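# Slide the menu fully into its holder

## Task

Insert the menu completely into its holder, keeping it flat with no folds or creases, and leave the holder roughly where and how it stood.

## Robot and tools

Robot: two six-joint arms with parallel grippers, left_arm and right_arm. In the scene frame (origin at table height, midway between the nominal bases; +x out over the table, +z up, left_arm on the +y side) the calibrated bases sit at left_arm (-0.009, +0.368, 0) m and right_arm (-0.023, -0.306, 0) m, both nearly unrotated. Arm names do not match image sides. Gripper poses in results (end_effector_position in metres, end_effector_quat_wxyz) are in that arm's own base frame and may be off by a few centimetres. Fixed cameras and the table use the scene frame. A gripper's fingers point along its +z and open along its y; the reported position is between the pads, about 1 cm short of the tips.

Joint order for each arm, used everywhere: waist, shoulder, elbow, wrist pitch, wrist yaw, wrist roll, then the gripper. Stated ranges (rad): waist -2.618 to 3.054, shoulder 0.000 to 3.142, elbow 0.000 to 3.142, wrist pitch -1.571 to 1.571, wrist yaw -1.571 to 1.571, wrist roll -2.094 to 2.094. Real ends may differ by up to 0.059 rad.

Row layout (both motion tools): one flat list of 14 numbers, each in [-1, 1]: left_arm's six joint numbers and its opening, then right_arm's six and its opening. Always give all 14 even if one arm stays still. Joint numbers are offsets, not poses: they add to the Joint targets shown in the latest result (not to the previous row), scaled so 1.0 = 2.224 rad for waist, shoulder and elbow and 8.485 rad for the three wrist joints. Sending 0 for a joint keeps its current target. The opening is absolute: +1 fully open, -1 closed; to keep a gripper unchanged, resend its current command (0 is a half-open command, not 'no change').

execute_actions(actions, cameras): actions is a list of actions; each action is a table of up to 15 rows, each row run for one 1/30 s step; a short table repeats its last row to fill 15 steps. Every action counts offsets from the Joint targets at its own start, so repeating an offset keeps moving further. Asking a joint more than 0.059 rad beyond its range refuses that action for both arms; a badly formed first action voids the call. An empty list just reports state and images. cameras: omitted, null or ["all"] for all; [] for none; names are cam_high, cam_low, cam_left_wrist, cam_right_wrist (all 672x504). Per step, targets can lead measured angles by at most 0.339 rad (big joints) or 2.2 rad (wrist); a target putting the gripper over 200 mm from where it is gets scaled back, so big motions need several actions.

move(target, speed, blend, opening_speed, blocking, cameras): target is one 14-number row or a list of up to 15 rows, each an offset from the same starting Joint targets (not chained). All joints move together, so grippers follow curves; no collision avoidance. speed: rad/s for the joint with the farthest to go, 0.01 to 12.57, default 0.5; one value or one per target. blend (rad) rounds corners in a list. opening_speed: how fast openings change, per second on the -1..+1 scale, at least 0.2; use it low when closing on something soft. blocking=false returns after about 0.5 s while the move continues. The result adds a 'move:' line: done, off_target (at rest more than 0.035 rad off), moving, held or fault, plus limits=held if steps were withheld. Done does not mean no contact.

wait(seconds 0 to 10) lets time pass holding commands. stop() brakes a running move. zoom_image(camera, region=[x0,y0,x1,y1] in pixels, at most 504x504) gives a closer look at the latest image. read_manual(section="licences") only returns licence text. finished_scene(scene=current scene number) ends the scene irreversibly; call it only when the menu is fully seated and will stay so.

Result lines: Joint positions (rad, then pad gap in m, 0.094 when open), Joint velocities ('within noise' if still), Joint targets (the base for your next offsets), Joint torques (wrap at ±28 N m for the first three joints; include arm weight), Tool commands, grip_measured (same scale as opening; reads slightly wide when empty, and does not reveal contact since it tracks the command until force limit), step readings for execute_actions calls, 'joint sent to its limit', 'joint command not followed' (clearance check altered targets), MOTOR HOT from 75 °C; at 90 °C the arm folds and idles, at 100 °C it drops. Camera calibration was given; fixed cameras may be shifted slightly, wrist images can lag during motion.

Cautions: do not let the menu or holder fall or leave the table; do not drop or release items while moving, slam, or shove hard; a push continues until you command the targets back past the measured positions. Keep the arms from pressing on each other or gripping the other's fingers, which can fail the scene. Avoid long stretched-out holds and pushing toward unreachable poses, which heat motors. Small turns may not happen due to friction. Squeeze is about 50 to 64 N per pad, so close gently on the thin menu to avoid creasing it, and move the holder as little as possible.

Each tool is called after "Emit:" as name(argument=value, ...), one argument or row to a line, values as JSON.

## Session

Emit:
execute_actions(
  actions=[],
)

Scene clock: 0.00 s.
left_arm: end_effector_position=(+0.4260, -0.2932, +0.3544) grip_measured=-0.984 end_effector_quat_wxyz=(+0.650, +0.295, +0.629, -0.307) | right_arm: end_effector_position=(+0.3788, +0.0000, +0.4022) grip_measured=+1.000 end_effector_quat_wxyz=(+0.707, +0.000, +0.707, +0.000)
Joint positions: left_arm=[-0.47 1.612 1.246 0.403 0.408 -0.017 0.001] | right_arm=[0 1.047 1.047 0 0 0 0.094]
Joint velocities: within noise
Joint torques (N m): no reading
Motor temperatures (°C): left_arm=[28 39 47 50 24 25 27] | right_arm=[26 41 45 46 24 25 30]
Heat: left arm: 50 °C; right arm: 46 °C.
Joint targets: left_arm=[-0.470 1.603 1.257 0.405 0.408 -0.017] | right_arm=[0.000 1.043 1.057 0.004 0.000 0.000]
Tool commands: left_gripper/opening=-1.0 right_gripper/opening=+1.0

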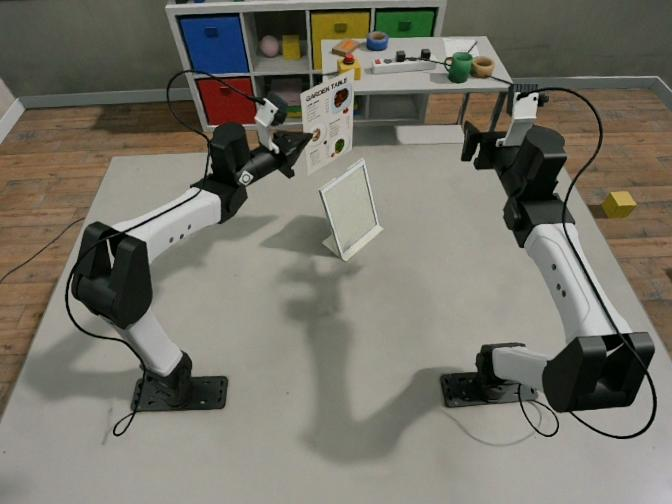

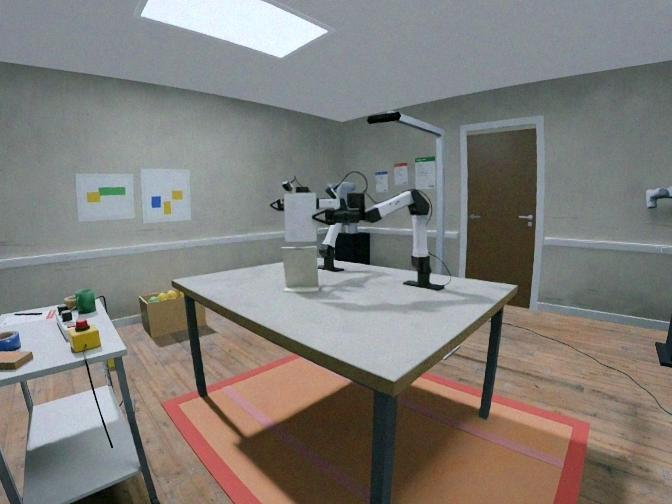

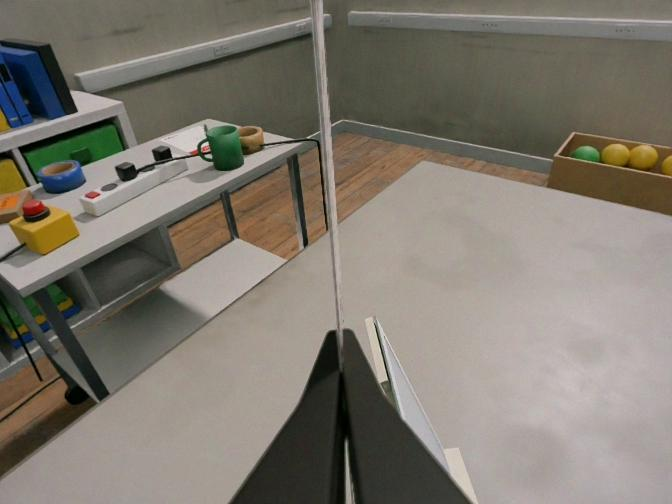

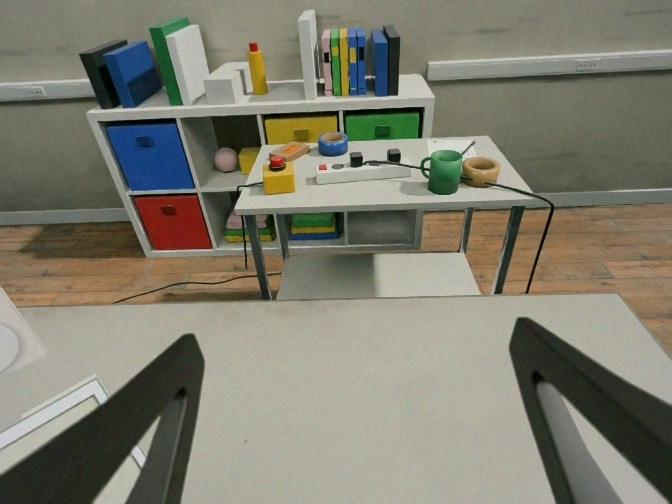

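Emit:
zoom_image(
  camera="cam_high",
  region=[260, 60, 420, 280],
)

Emit:
zoom_image(
  camera="cam_low",
  region=[250, 170, 380, 310],
)

Emit:
zoom_image(
  camera="cam_left_wrist",
  region=[250, 300, 500, 504],
)

Emit:
zoom_image(
  camera="cam_right_wrist",
  region=[0, 254, 250, 504],
)

Scaled by 2.291 from the camera's 672x504 image, which has a finer 960x720 frame.

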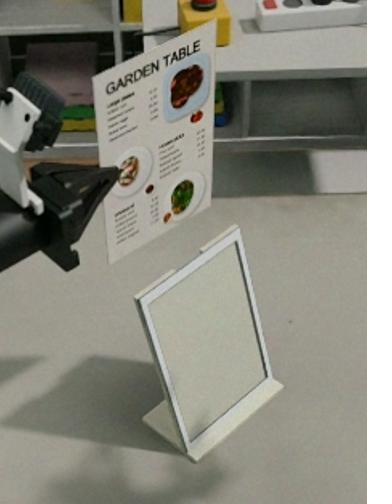

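Scaled by 3.600 from the camera's 672x504 image, which has a finer 960x720 frame.

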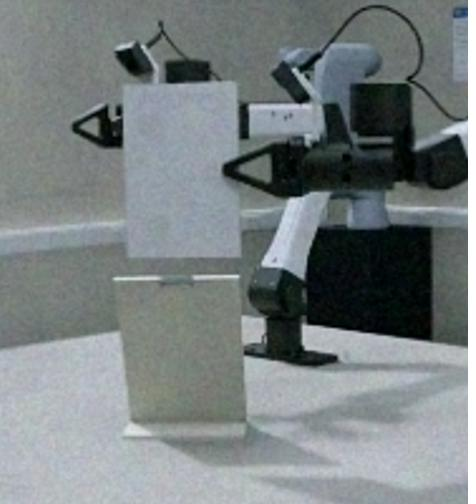

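Scaled by 2.016 from the camera's 672x504 image, which has a finer 960x720 frame.

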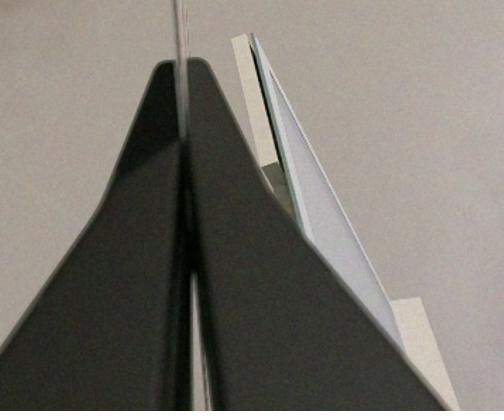

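Scaled by 2.016 from the camera's 672x504 image, which has a finer 960x720 frame.

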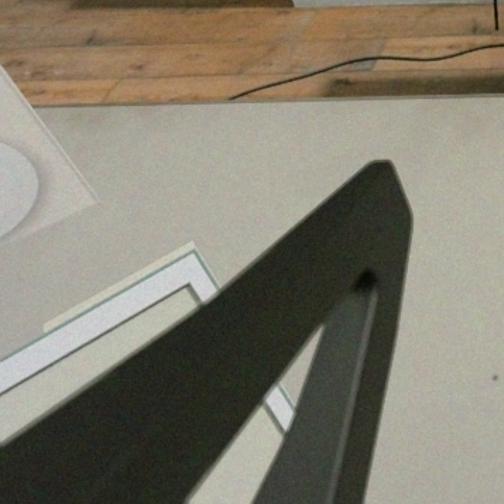

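Emit:
move(
  target=[0.0186,0.0792,0.0419,0.0028,-0.0016,-0.0448,-1,0,0,0,0,0,0,1],
)

Emit:
zoom_image(
  camera="cam_high",
  region=[260, 60, 420, 280],
)

Emit:
zoom_image(
  camera="cam_low",
  region=[250, 170, 380, 310],
)

Emit:
zoom_image(
  camera="cam_left_wrist",
  region=[250, 200, 500, 504],
)

Scene clock: 39.53 s.
left_arm: end_effector_position=(+0.4700, -0.2943, +0.3087) grip_measured=-0.985 end_effector_quat_wxyz=(+0.562, +0.158, +0.704, -0.405) | right_arm: end_effector_position=(+0.3788, +0.0000, +0.4022) grip_measured=+1.000 end_effector_quat_wxyz=(+0.707, +0.000, +0.707, +0.000)
Joint positions: left_arm=[-0.436 1.77 1.317 0.408 0.408 -0.386 0.001] | right_arm=[0 1.047 1.047 0 0 0 0.094]
Joint torques (N m): left_arm=[0.72 -6.54 10.92 2.22 0 -0.01] | right_arm=[-0.53 -3.82 7.15 2.35 0.06 -0.02]
Heat: left arm: 54 °C; right arm: 48 °C.
Joint targets: left_arm=[-0.429 1.779 1.350 0.429 0.395 -0.397] | right_arm=[0.000 1.043 1.057 0.004 0.000 0.000]
move: done
camera_calibration:
cam_left_wrist: T_world_to_cam=[[-0.706383, -0.622644, 0.336657, 0.0459881], [-0.604902, 0.284023, -0.743925, 0.630245], [0.367582, -0.72914, -0.577268, -0.0992697], [0, 0, 0, 1]] pos_world=[0.450212, -0.222752, 0.396067]

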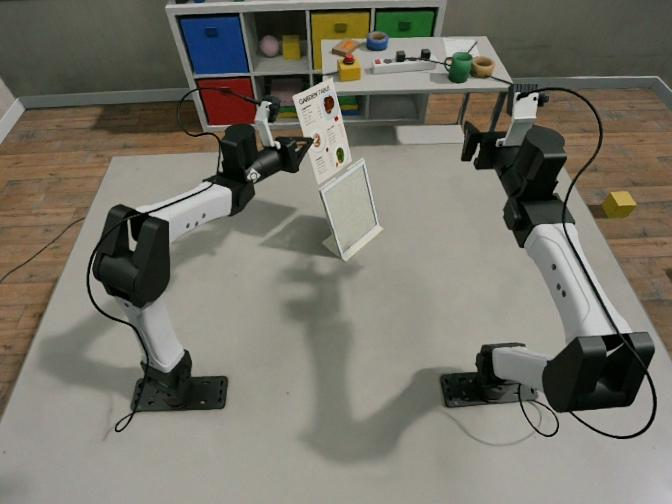

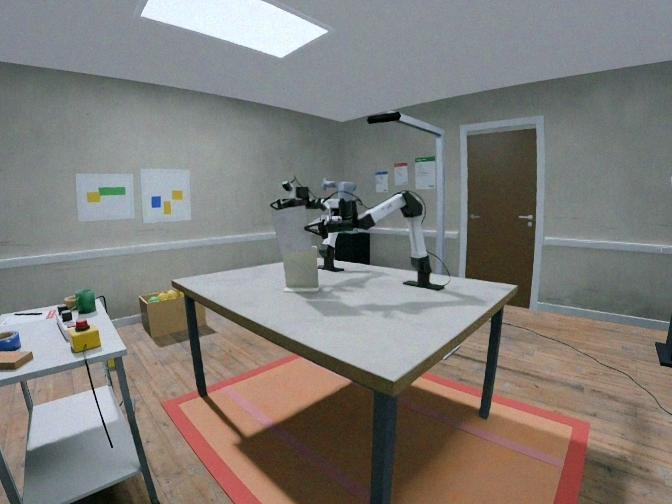

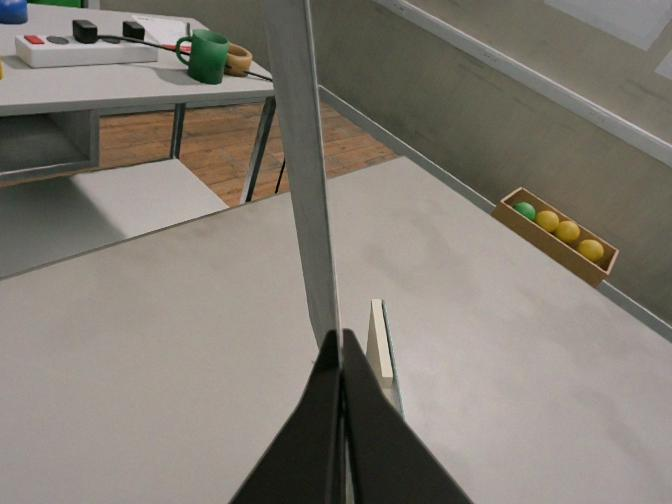

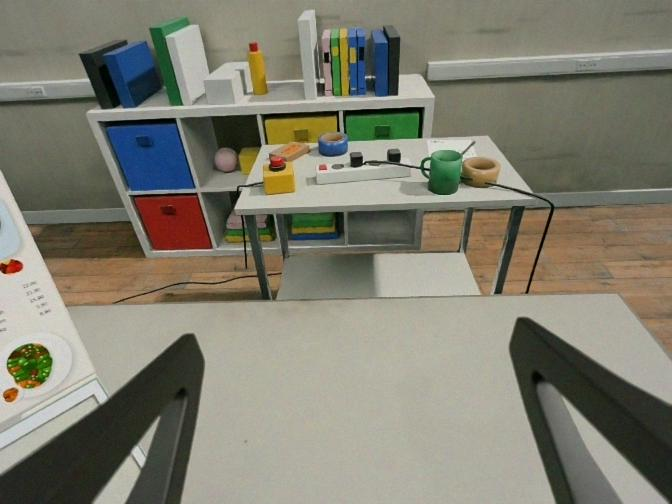

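Scaled by 2.291 from the camera's 672x504 image, which has a finer 960x720 frame.

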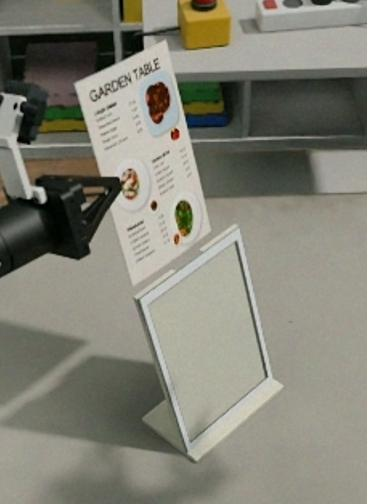

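Scaled by 3.600 from the camera's 672x504 image, which has a finer 960x720 frame.

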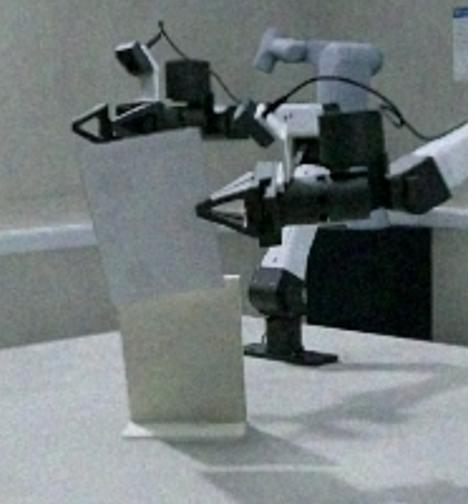

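Scaled by 1.658 from the camera's 672x504 image, which has a finer 960x720 frame.

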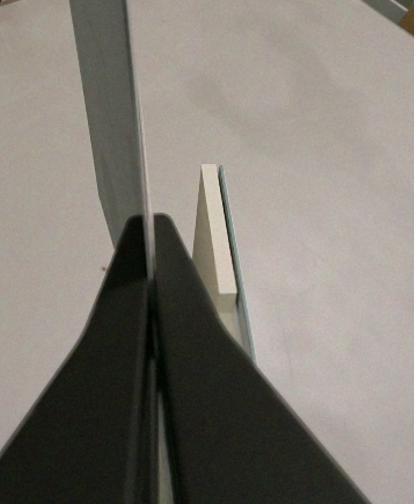

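Emit:
zoom_image(
  camera="cam_left_wrist",
  region=[220, 0, 460, 180],
)

Emit:
zoom_image(
  camera="cam_left_wrist",
  region=[280, 260, 440, 420],
)

Emit:
zoom_image(
  camera="cam_high",
  region=[280, 70, 390, 180],
)

Scaled by 2.100 from the camera's 672x504 image, which has a finer 960x720 frame.

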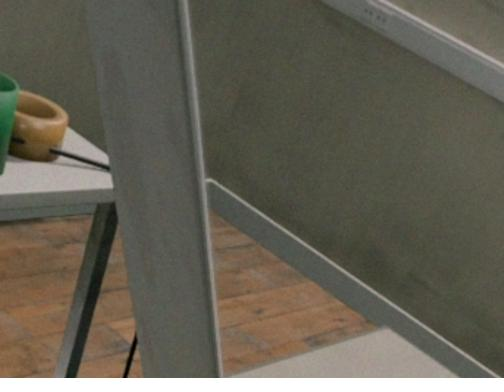

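Scaled by 3.150 from the camera's 672x504 image, which has a finer 960x720 frame.

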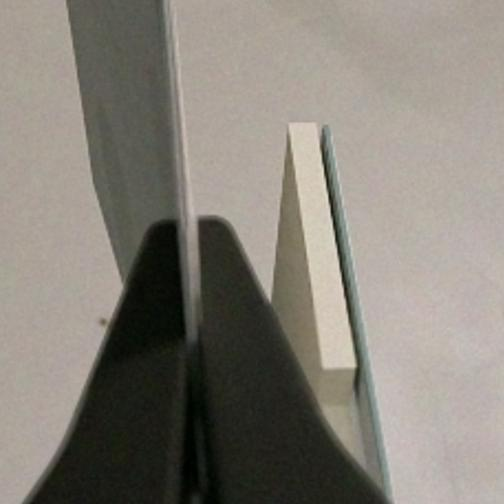

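Scaled by 4.582 from the camera's 672x504 image, which has a finer 960x720 frame.

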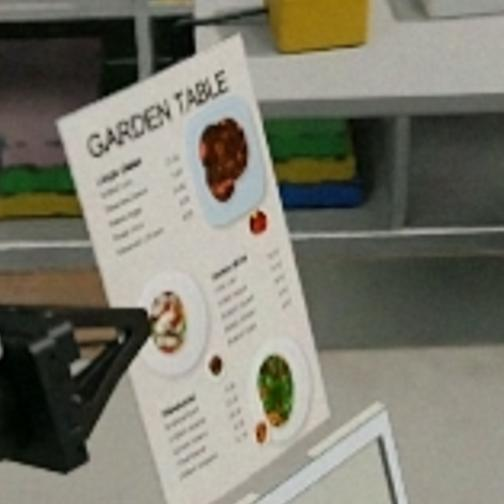

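Emit:
move(
  target=[0,-0.035,0,0,0,0.0468,-1,-0.0458,0.5916,0.4242,0.0418,-0.1742,0,-1],
  speed=0.7,
)

Emit:
zoom_image(
  camera="cam_right_wrist",
  region=[200, 150, 450, 400],
)

Scene clock: 77.30 s.
left_arm: end_effector_position=(+0.4635, -0.2912, +0.3278) grip_measured=-0.985 end_effector_quat_wxyz=(+0.641, +0.286, +0.649, -0.293) | right_arm: end_effector_position=(+0.5616, +0.1176, +0.2627) grip_measured=-0.990 end_effector_quat_wxyz=(+0.540, -0.438, +0.557, +0.455)
Joint positions: left_arm=[-0.436 1.734 1.317 0.409 0.408 -0.01 0.001] | right_arm=[-0.096 2.35 1.968 0.348 -1.462 0 0]
Joint torques (N m): left_arm=[0.69 -9.54 10.95 2.18 -0.01 0.14] | right_arm=[-0.96 -14.68 8.64 1.74 -0.16 -0.03]
Motor temperatures (°C): left_arm=[26 46 58 59 24 24 28] | right_arm=[25 39 46 47 23 25 28]
Heat: left arm: 59 °C; right arm: 47 °C.
Joint targets: left_arm=[-0.429 1.701 1.350 0.429 0.395 0.000] | right_arm=[-0.102 2.359 2.000 0.359 -1.478 0.000]
move: done
camera_calibration:
cam_left_wrist: T_world_to_cam=[[-0.758019, -0.650476, -0.0478227, 0.178708], [-0.354592, 0.472534, -0.806831, 0.59908], [0.547422, -0.594636, -0.588844, -0.124069], [0, 0, 0, 1]] pos_world=[0.415811, -0.240617, 0.418846]
cam_right_wrist: T_world_to_cam=[[0.972902, -0.21354, -0.0886735, -0.49525], [-0.196486, -0.561385, -0.803891, 0.418725], [0.121883, 0.79953, -0.58813, 0.1035], [0, 0, 0, 1]] pos_world=[0.551488, 0.0465584, 0.353565]

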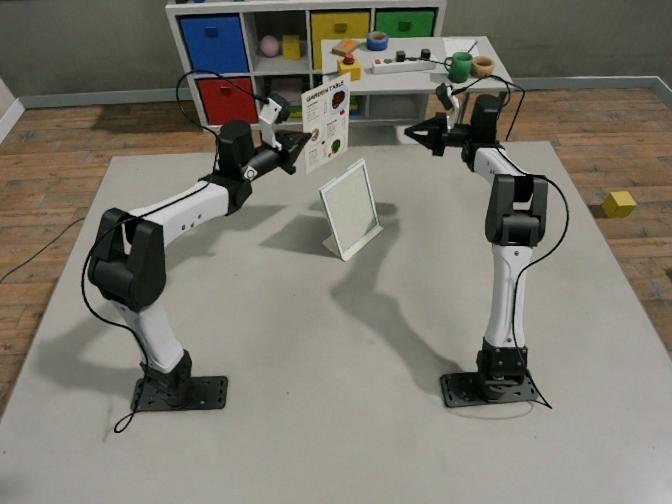

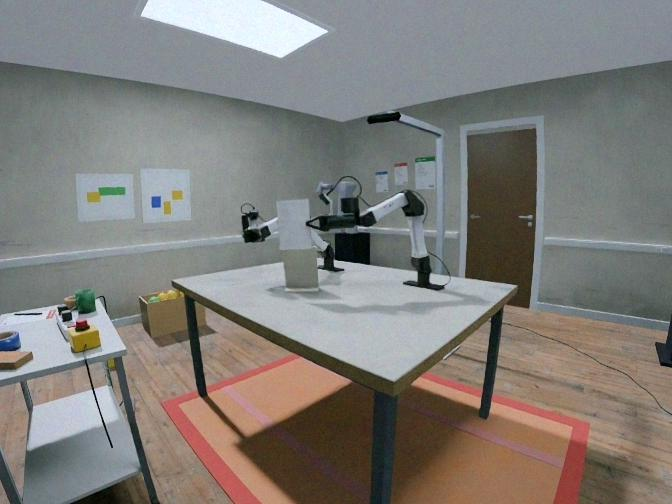

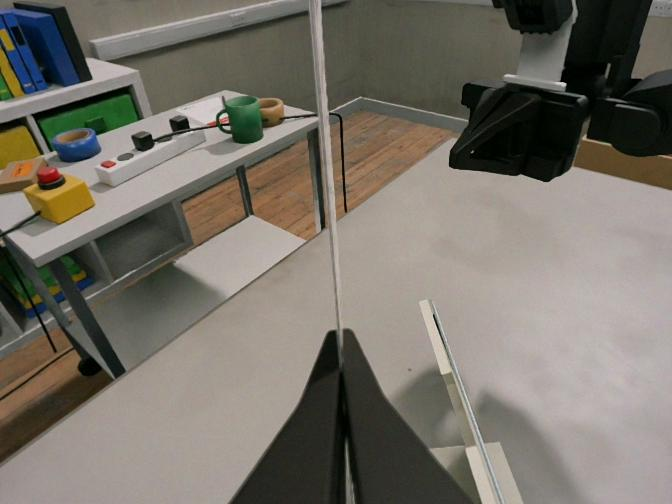

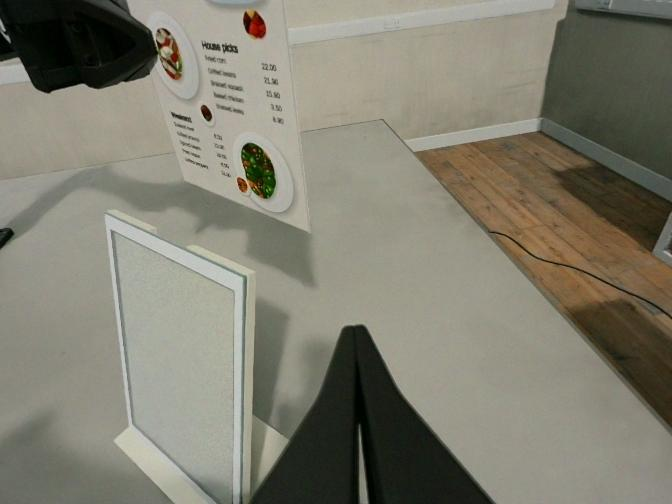

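Scaled by 2.016 from the camera's 672x504 image, which has a finer 960x720 frame.

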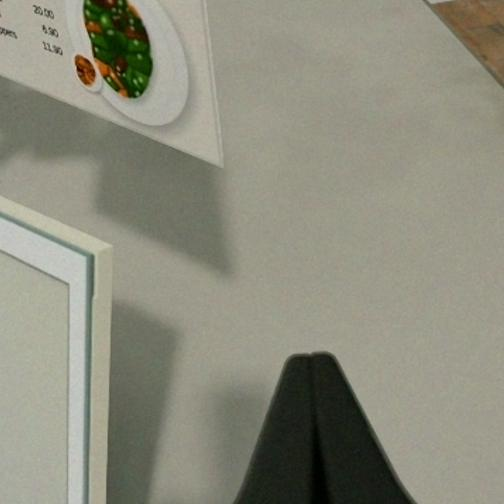

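Emit:
move(
  target=[
    [0,-0.032,0,0,0,0,-1,0,0,0,0,0,0,-1],
    [-0.0724,-0.0391,0.0018,-0.0098,-0.0190,0,-1,0,0,0,0,0,0,-1],
  ],
)

Emit:
zoom_image(
  camera="cam_right_wrist",
  region=[100, 100, 350, 350],
)

Emit:
zoom_image(
  camera="cam_left_wrist",
  region=[250, 250, 450, 450],
)

Scene clock: 94.57 s.
left_arm: end_effector_position=(+0.4163, -0.3317, +0.3703) grip_measured=-0.985 end_effector_quat_wxyz=(+0.660, +0.284, +0.630, -0.295) | right_arm: end_effector_position=(+0.5614, +0.1177, +0.2629) grip_measured=-0.990 end_effector_quat_wxyz=(+0.540, -0.438, +0.556, +0.455)
Joint positions: left_arm=[-0.593 1.642 1.331 0.358 0.25 -0.008 0.001] | right_arm=[-0.096 2.35 1.968 0.349 -1.463 0 0]
Joint torques (N m): left_arm=[0.29 -8.5 10.21 1.89 -0.06 0.15] | right_arm=[-0.98 -14.67 8.65 1.68 -0.15 -0.03]
Motor temperatures (°C): left_arm=[26 48 59 59 24 24 28] | right_arm=[25 48 48 44 23 25 28]
Heat: left arm: 59 °C; right arm: 48 °C.
Joint targets: left_arm=[-0.590 1.614 1.354 0.345 0.234 0.000] | right_arm=[-0.102 2.359 2.000 0.359 -1.478 0.000]
move: done
camera_calibration:
cam_left_wrist: T_world_to_cam=[[-0.75457, -0.653001, -0.0649085, 0.122683], [-0.316281, 0.448566, -0.835916, 0.62269], [0.57497, -0.610228, -0.545006, -0.130185], [0, 0, 0, 1]] pos_world=[0.36437, -0.278648, 0.457527]
cam_right_wrist: T_world_to_cam=[[0.973286, -0.212419, -0.0871378, -0.495727], [-0.194582, -0.561685, -0.804144, 0.417942], [0.121872, 0.799617, -0.588013, 0.103535], [0, 0, 0, 1]] pos_world=[0.55119, 0.0466612, 0.353769]

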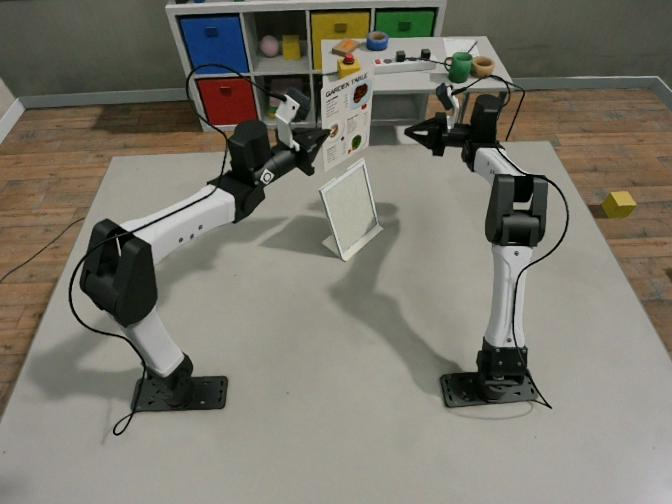

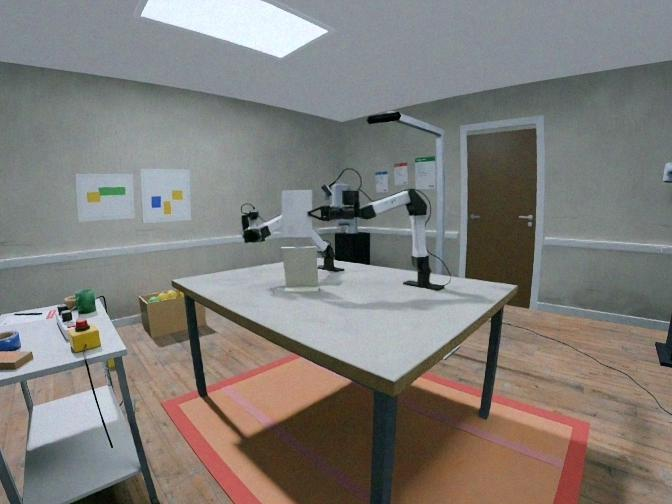

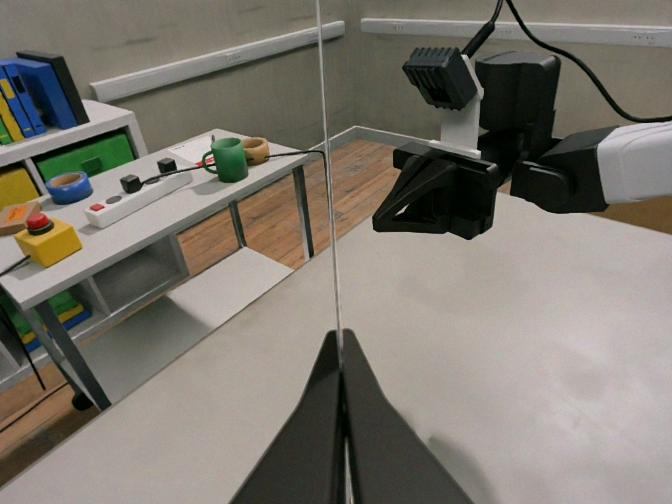

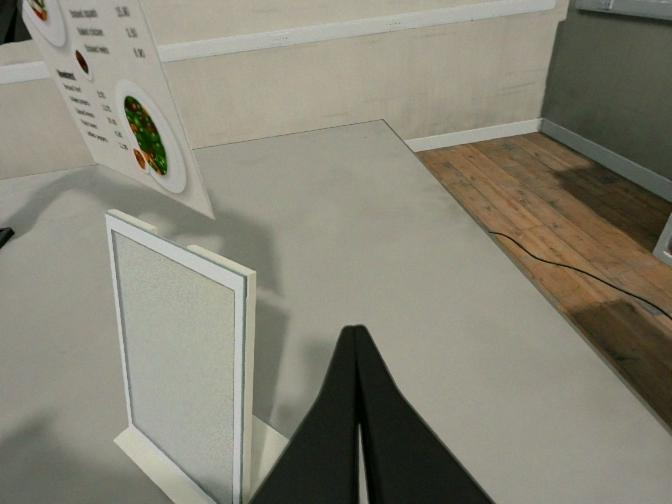

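Scaled by 2.016 from the camera's 672x504 image, which has a finer 960x720 frame.

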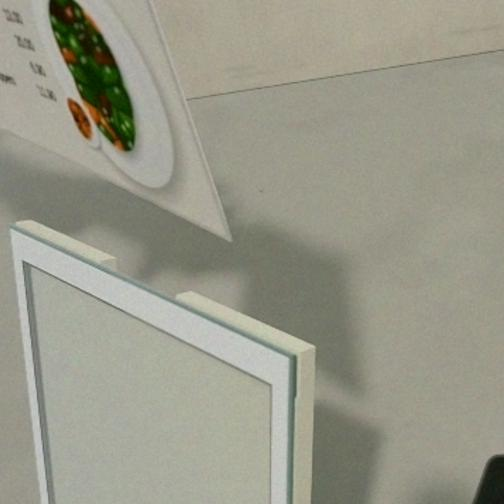

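Scaled by 2.520 from the camera's 672x504 image, which has a finer 960x720 frame.

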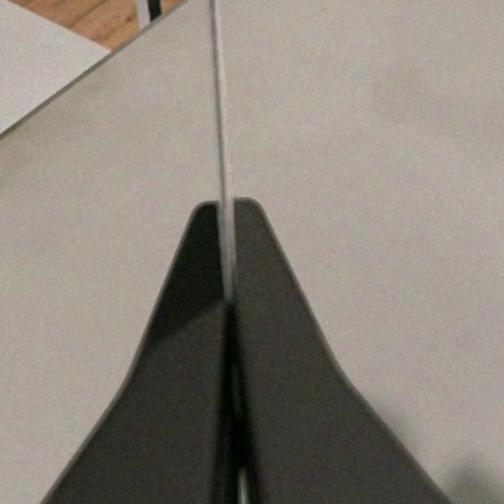

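Emit:
move(
  target=[-0.0040,0.0103,-0.0081,-0.0008,-0.0011,0.0009,-1,0,0,0,0,0,0,-1],
  cameras=["cam_right_wrist","cam_high"],
)

Emit:
zoom_image(
  camera="cam_right_wrist",
  region=[80, 160, 280, 310],
)

Scene clock: 110.23 s.
left_arm: end_effector_position=(+0.4176, -0.3307, +0.3688) grip_measured=-0.985 end_effector_quat_wxyz=(+0.660, +0.283, +0.633, -0.289) | right_arm: end_effector_position=(+0.5614, +0.1177, +0.2629) grip_measured=-0.990 end_effector_quat_wxyz=(+0.540, -0.439, +0.556, +0.455)
Joint positions: left_arm=[-0.593 1.642 1.331 0.352 0.24 -0.002 0.001] | right_arm=[-0.096 2.35 1.968 0.35 -1.463 0 0]
Joint torques (N m): left_arm=[-0.58 -6.76 8.61 1.93 -0.06 0.17] | right_arm=[-0.96 -14.67 8.64 1.68 -0.15 -0.03]
Motor temperatures (°C): left_arm=[26 49 57 56 24 24 28] | right_arm=[25 53 48 42 23 25 28]
Heat: left arm: 57 °C; right arm: 53 °C.
Joint targets: left_arm=[-0.599 1.637 1.336 0.339 0.224 0.008] | right_arm=[-0.102 2.359 2.000 0.359 -1.478 0.000]
move: done
camera_calibration:
cam_right_wrist: T_world_to_cam=[[0.973319, -0.212409, -0.0867887, -0.495869], [-0.194292, -0.561716, -0.804193, 0.417801], [0.122067, 0.799598, -0.587998, 0.103423], [0, 0, 0, 1]] pos_world=[0.55119, 0.0466612, 0.35377]
Images, in order (width x height): cam_high 672x504, cam_right_wrist 672x504.

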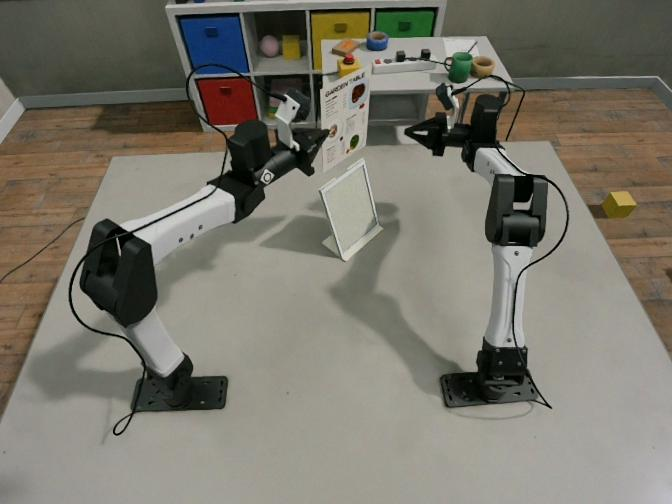

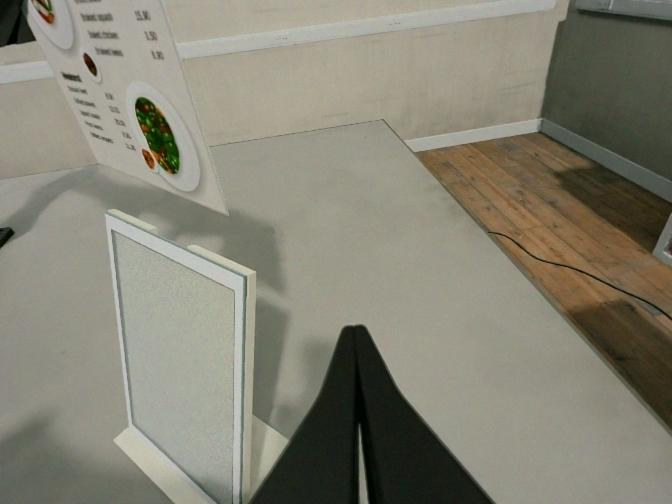

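Scaled by 2.520 from the camera's 672x504 image, which has a finer 960x720 frame.

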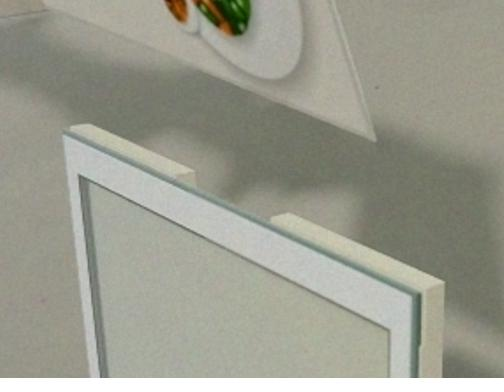

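Emit:
move(
  target=[-0.0020,0.0207,-0.0110,0,-0.0005,0.0005,-1,0,0,0,0,0,0,-1],
  cameras=["cam_right_wrist"],
)

Emit:
zoom_image(
  camera="cam_right_wrist",
  region=[80, 160, 280, 310],
)

Scene clock: 114.77 s.
left_arm: end_effector_position=(+0.4248, -0.3345, +0.3422) grip_measured=-0.985 end_effector_quat_wxyz=(+0.642, +0.286, +0.653, -0.283) | right_arm: end_effector_position=(+0.5614, +0.1177, +0.2629) grip_measured=-0.990 end_effector_quat_wxyz=(+0.540, -0.439, +0.556, +0.454)
Joint positions: left_arm=[-0.593 1.676 1.316 0.344 0.236 0.002 0.001] | right_arm=[-0.096 2.35 1.968 0.35 -1.463 0 0]
Joint torques (N m): left_arm=[-1.03 -6.05 7.73 1.99 -0.03 0.15] | right_arm=[-0.95 -14.67 8.64 1.68 -0.15 -0.03]
Motor temperatures (°C): left_arm=[26 48 57 55 24 24 28] | right_arm=[25 54 48 42 23 25 28]
Heat: left arm: 57 °C; right arm: 54 °C.
Joint targets: left_arm=[-0.603 1.683 1.312 0.339 0.220 0.012] | right_arm=[-0.102 2.359 2.000 0.359 -1.478 0.000]
move: done
camera_calibration:
cam_right_wrist: T_world_to_cam=[[0.973346, -0.21246, -0.0863578, -0.496034], [-0.19397, -0.561737, -0.804255, 0.417648], [0.122362, 0.79957, -0.587976, 0.103255], [0, 0, 0, 1]] pos_world=[0.55119, 0.0466611, 0.353771]
Images, in order (width x height): cam_right_wrist 672x504.

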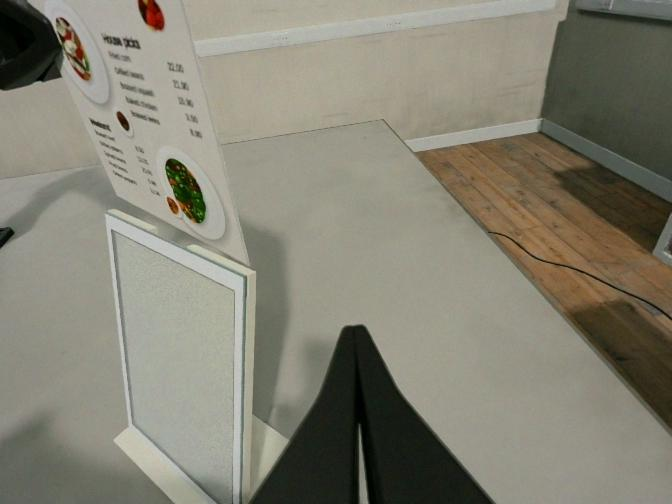

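Scaled by 2.520 from the camera's 672x504 image, which has a finer 960x720 frame.

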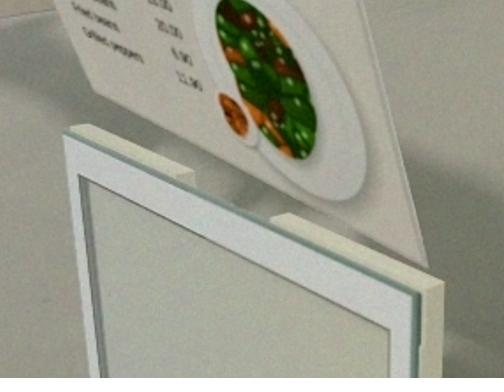

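Emit:
move(
  target=[-0.0058,-0.0247,-0.0115,0,-0.0015,0,-1,0,0,0,0,0,0,-1],
  cameras=["cam_right_wrist"],
)

Emit:
zoom_image(
  camera="cam_right_wrist",
  region=[80, 160, 280, 310],
)

Scene clock: 130.33 s.
left_arm: end_effector_position=(+0.4170, -0.3371, +0.3396) grip_measured=-0.985 end_effector_quat_wxyz=(+0.639, +0.288, +0.654, -0.283) | right_arm: end_effector_position=(+0.5614, +0.1177, +0.2629) grip_measured=-0.990 end_effector_quat_wxyz=(+0.540, -0.439, +0.556, +0.454)
Joint positions: left_arm=[-0.609 1.658 1.293 0.343 0.223 0.003 0.001] | right_arm=[-0.096 2.35 1.968 0.35 -1.463 0 0]
Joint torques (N m): left_arm=[-0.69 -8.81 7.58 2 -0.02 0.16] | right_arm=[-0.98 -14.67 8.64 1.68 -0.15 -0.04]
Motor temperatures (°C): left_arm=[26 47 57 57 24 24 28] | right_arm=[25 57 48 41 23 25 28]
Heat: left arm: 57 °C; right arm: 57 °C.
Joint targets: left_arm=[-0.616 1.628 1.286 0.339 0.207 0.012] | right_arm=[-0.102 2.359 2.000 0.359 -1.478 0.000]
move: done
camera_calibration:
cam_right_wrist: T_world_to_cam=[[0.973346, -0.21246, -0.0863578, -0.496034], [-0.19397, -0.561737, -0.804255, 0.417648], [0.122362, 0.79957, -0.587976, 0.103255], [0, 0, 0, 1]] pos_world=[0.55119, 0.0466611, 0.353771]
Images, in order (width x height): cam_right_wrist 672x504.

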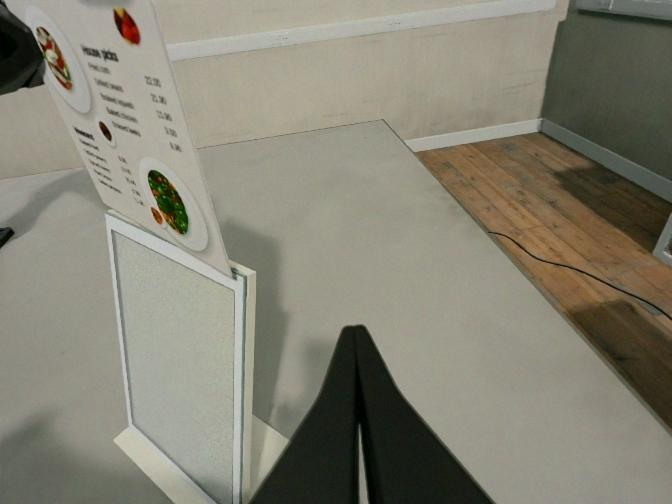

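Scaled by 2.520 from the camera's 672x504 image, which has a finer 960x720 frame.

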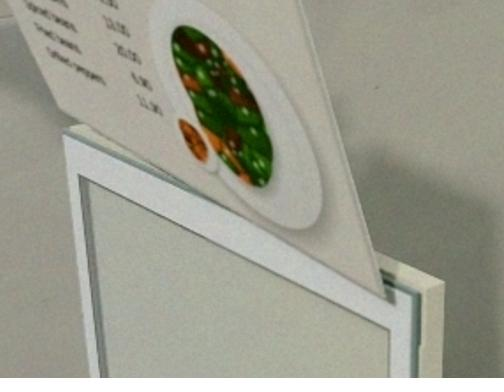

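Emit:
move(
  target=[
    [0,0,0,0.0172,0,0,-1,0,0,0,0,0,0,-1],
    [0.0139,-0.0054,-0.0369,0.0172,0.0006,0,-1,0,0,0,0,0,0,-1],
  ],
  cameras=["cam_right_wrist"],
)

Emit:
zoom_image(
  camera="cam_right_wrist",
  region=[80, 160, 280, 310],
)

Scene clock: 149.67 s.
left_arm: end_effector_position=(+0.4174, -0.3255, +0.3351) grip_measured=-0.985 end_effector_quat_wxyz=(+0.661, +0.278, +0.638, -0.280) | right_arm: end_effector_position=(+0.5614, +0.1177, +0.2629) grip_measured=-0.990 end_effector_quat_wxyz=(+0.540, -0.439, +0.556, +0.454)
Joint positions: left_arm=[-0.591 1.643 1.207 0.467 0.221 0.003 0.001] | right_arm=[-0.096 2.35 1.968 0.35 -1.463 0 0]
Joint torques (N m): left_arm=[0.58 -8.34 7.8 2.19 0.03 0.15] | right_arm=[-0.99 -14.67 8.66 1.68 -0.15 -0.03]
Motor temperatures (°C): left_arm=[26 50 55 57 24 23 28] | right_arm=[25 60 48 40 23 25 27]
Heat: left arm: 57 °C; right arm: 60 °C.
Joint targets: left_arm=[-0.585 1.617 1.204 0.485 0.212 0.012] | right_arm=[-0.102 2.359 2.000 0.359 -1.478 0.000]
move: done
camera_calibration:
cam_right_wrist: T_world_to_cam=[[0.973346, -0.21246, -0.0863578, -0.496034], [-0.19397, -0.561737, -0.804255, 0.417648], [0.122362, 0.79957, -0.587976, 0.103255], [0, 0, 0, 1]] pos_world=[0.55119, 0.0466611, 0.353771]
Images, in order (width x height): cam_right_wrist 672x504.

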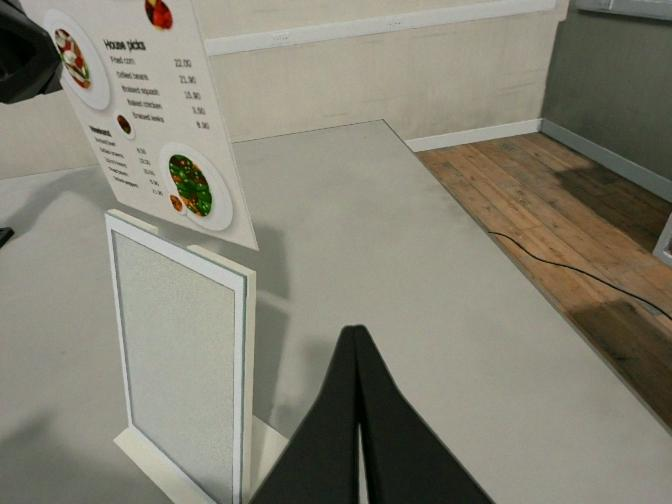

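Scaled by 2.520 from the camera's 672x504 image, which has a finer 960x720 frame.

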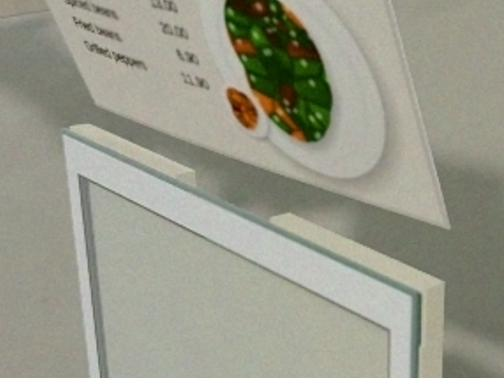

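Emit:
move(
  target=[-0.0103,-0.0166,-0.0067,-0.0110,-0.0019,0,-1,0,0,0,0,0,0,-1],
  cameras=["cam_right_wrist","cam_left_wrist"],
)

Emit:
zoom_image(
  camera="cam_right_wrist",
  region=[80, 160, 280, 310],
)

Scene clock: 165.53 s.
left_arm: end_effector_position=(+0.4087, -0.3241, +0.3328) grip_measured=-0.985 end_effector_quat_wxyz=(+0.648, +0.281, +0.651, -0.278) | right_arm: end_effector_position=(+0.5614, +0.1177, +0.2629) grip_measured=-0.990 end_effector_quat_wxyz=(+0.540, -0.439, +0.556, +0.454)
Joint positions: left_arm=[-0.601 1.608 1.197 0.404 0.212 0.003 0.001] | right_arm=[-0.096 2.35 1.968 0.35 -1.463 0 0]
Joint torques (N m): left_arm=[-0.69 -8.25 7.42 1.94 -0.05 0.15] | right_arm=[-0.96 -14.68 8.64 1.68 -0.15 -0.03]
Motor temperatures (°C): left_arm=[26 49 54 56 24 23 28] | right_arm=[25 61 48 39 23 25 27]
Heat: left arm: 56 °C; right arm: 61 °C.
Joint targets: left_arm=[-0.608 1.580 1.189 0.391 0.196 0.012] | right_arm=[-0.102 2.359 2.000 0.359 -1.478 0.000]
move: done
camera_calibration:
cam_left_wrist: T_world_to_cam=[[-0.736975, -0.673028, -0.0624689, 0.104978], [-0.360028, 0.469087, -0.806435, 0.600238], [0.572056, -0.571832, -0.588014, -0.113569], [0, 0, 0, 1]] pos_world=[0.358436, -0.275853, 0.423831]
cam_right_wrist: T_world_to_cam=[[0.973346, -0.21246, -0.0863578, -0.496034], [-0.19397, -0.561737, -0.804255, 0.417648], [0.122362, 0.79957, -0.587976, 0.103255], [0, 0, 0, 1]] pos_world=[0.55119, 0.0466611, 0.353771]
Images, in order (width x height): cam_left_wrist 672x504, cam_right_wrist 672x504.

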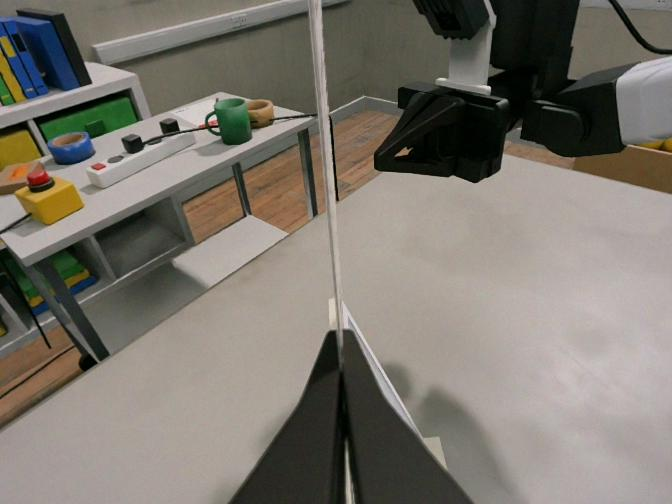

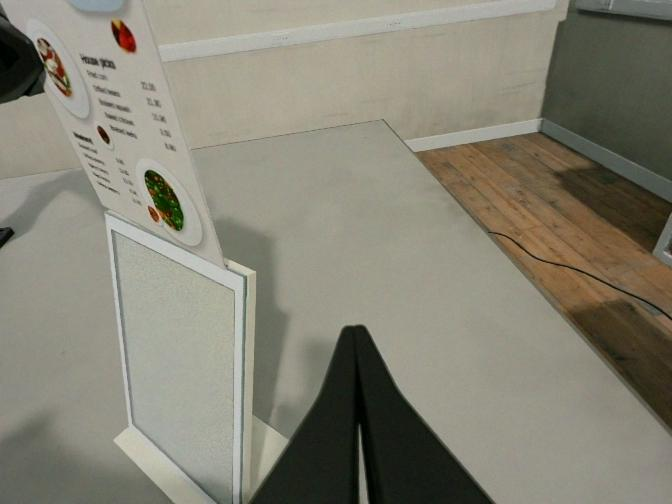

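Scaled by 2.520 from the camera's 672x504 image, which has a finer 960x720 frame.

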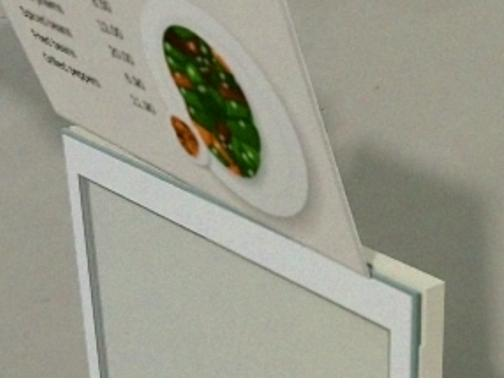

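Emit:
zoom_image(
  camera="cam_left_wrist",
  region=[280, 270, 400, 390],
)

Scaled by 4.200 from the camera's 672x504 image, which has a finer 960x720 frame.

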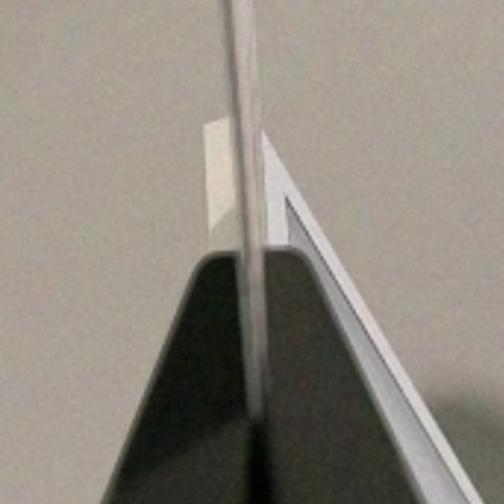

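Emit:
move(
  target=[
    [0,0,0,0.0103,0,0,-1,0,0,0,0,0,0,-1],
    [-0.0009,0.0306,0.0013,0.0103,0,0,-1,0,0,0,0,0,0,-1],
  ],
  cameras=["cam_right_wrist","cam_left_wrist"],
)

Emit:
zoom_image(
  camera="cam_right_wrist",
  region=[80, 160, 280, 310],
)

Emit:
zoom_image(
  camera="cam_left_wrist",
  region=[280, 270, 400, 390],
)

Scene clock: 184.10 s.
left_arm: end_effector_position=(+0.4147, -0.3280, +0.3303) grip_measured=-0.985 end_effector_quat_wxyz=(+0.656, +0.279, +0.643, -0.279) | right_arm: end_effector_position=(+0.5614, +0.1177, +0.2629) grip_measured=-0.990 end_effector_quat_wxyz=(+0.540, -0.439, +0.556, +0.454)
Joint positions: left_arm=[-0.601 1.641 1.197 0.462 0.21 0.003 0.001] | right_arm=[-0.096 2.35 1.968 0.35 -1.463 0 0]
Joint torques (N m): left_arm=[-0.9 -5.76 7.58 2.16 -0.03 0.15] | right_arm=[-0.96 -14.67 8.64 1.68 -0.15 -0.03]
Motor temperatures (°C): left_arm=[25 50 53 55 24 23 28] | right_arm=[25 62 48 38 23 25 27]
Heat: left arm: 55 °C; right arm: 62 °C.
Joint targets: left_arm=[-0.610 1.648 1.192 0.479 0.196 0.012] | right_arm=[-0.102 2.359 2.000 0.359 -1.478 0.000]
move: done
camera_calibration:
cam_left_wrist: T_world_to_cam=[[-0.734568, -0.67508, -0.0683845, 0.106963], [-0.34395, 0.457332, -0.820089, 0.596143], [0.5849, -0.57889, -0.568136, -0.134983], [0, 0, 0, 1]] pos_world=[0.362567, -0.278567, 0.419516]
cam_right_wrist: T_world_to_cam=[[0.973346, -0.21246, -0.0863578, -0.496034], [-0.19397, -0.561737, -0.804255, 0.417648], [0.122362, 0.79957, -0.587976, 0.103255], [0, 0, 0, 1]] pos_world=[0.55119, 0.0466611, 0.353771]
Images, in order (width x height): cam_left_wrist 672x504, cam_right_wrist 672x504.

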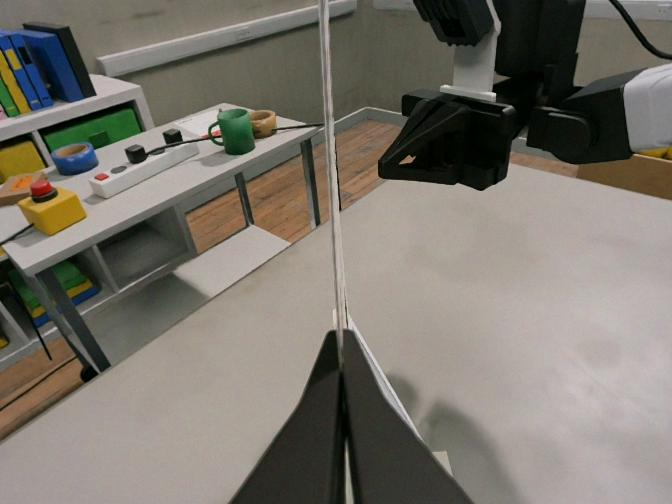

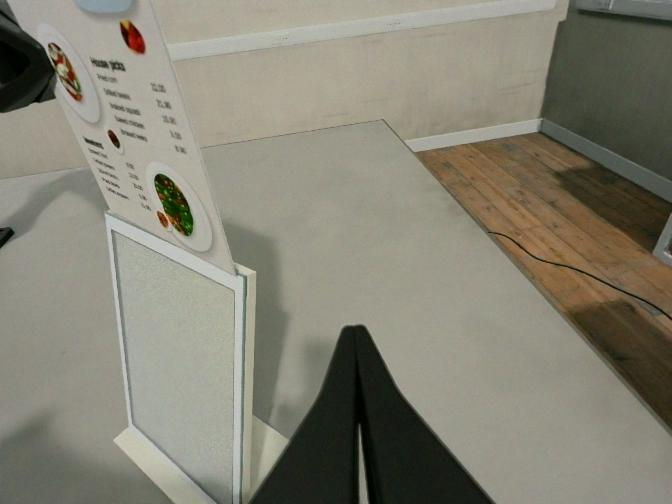

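Scaled by 2.520 from the camera's 672x504 image, which has a finer 960x720 frame.

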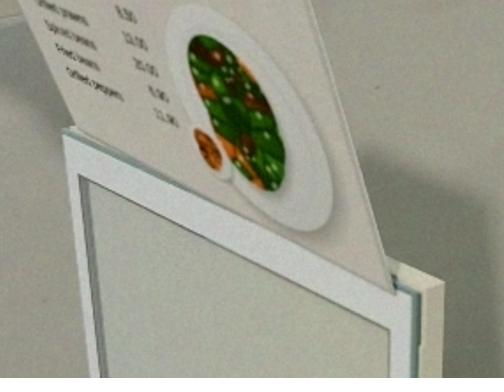

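Scaled by 4.200 from the camera's 672x504 image, which has a finer 960x720 frame.

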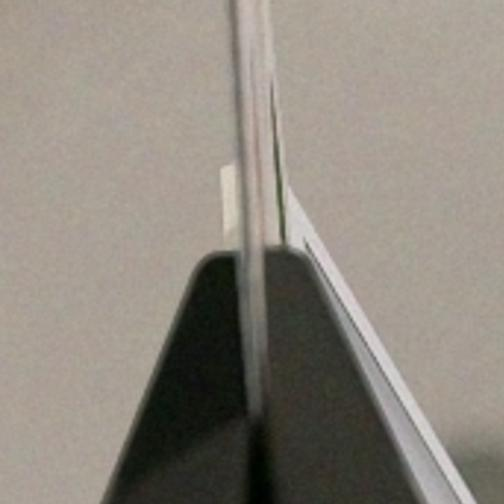

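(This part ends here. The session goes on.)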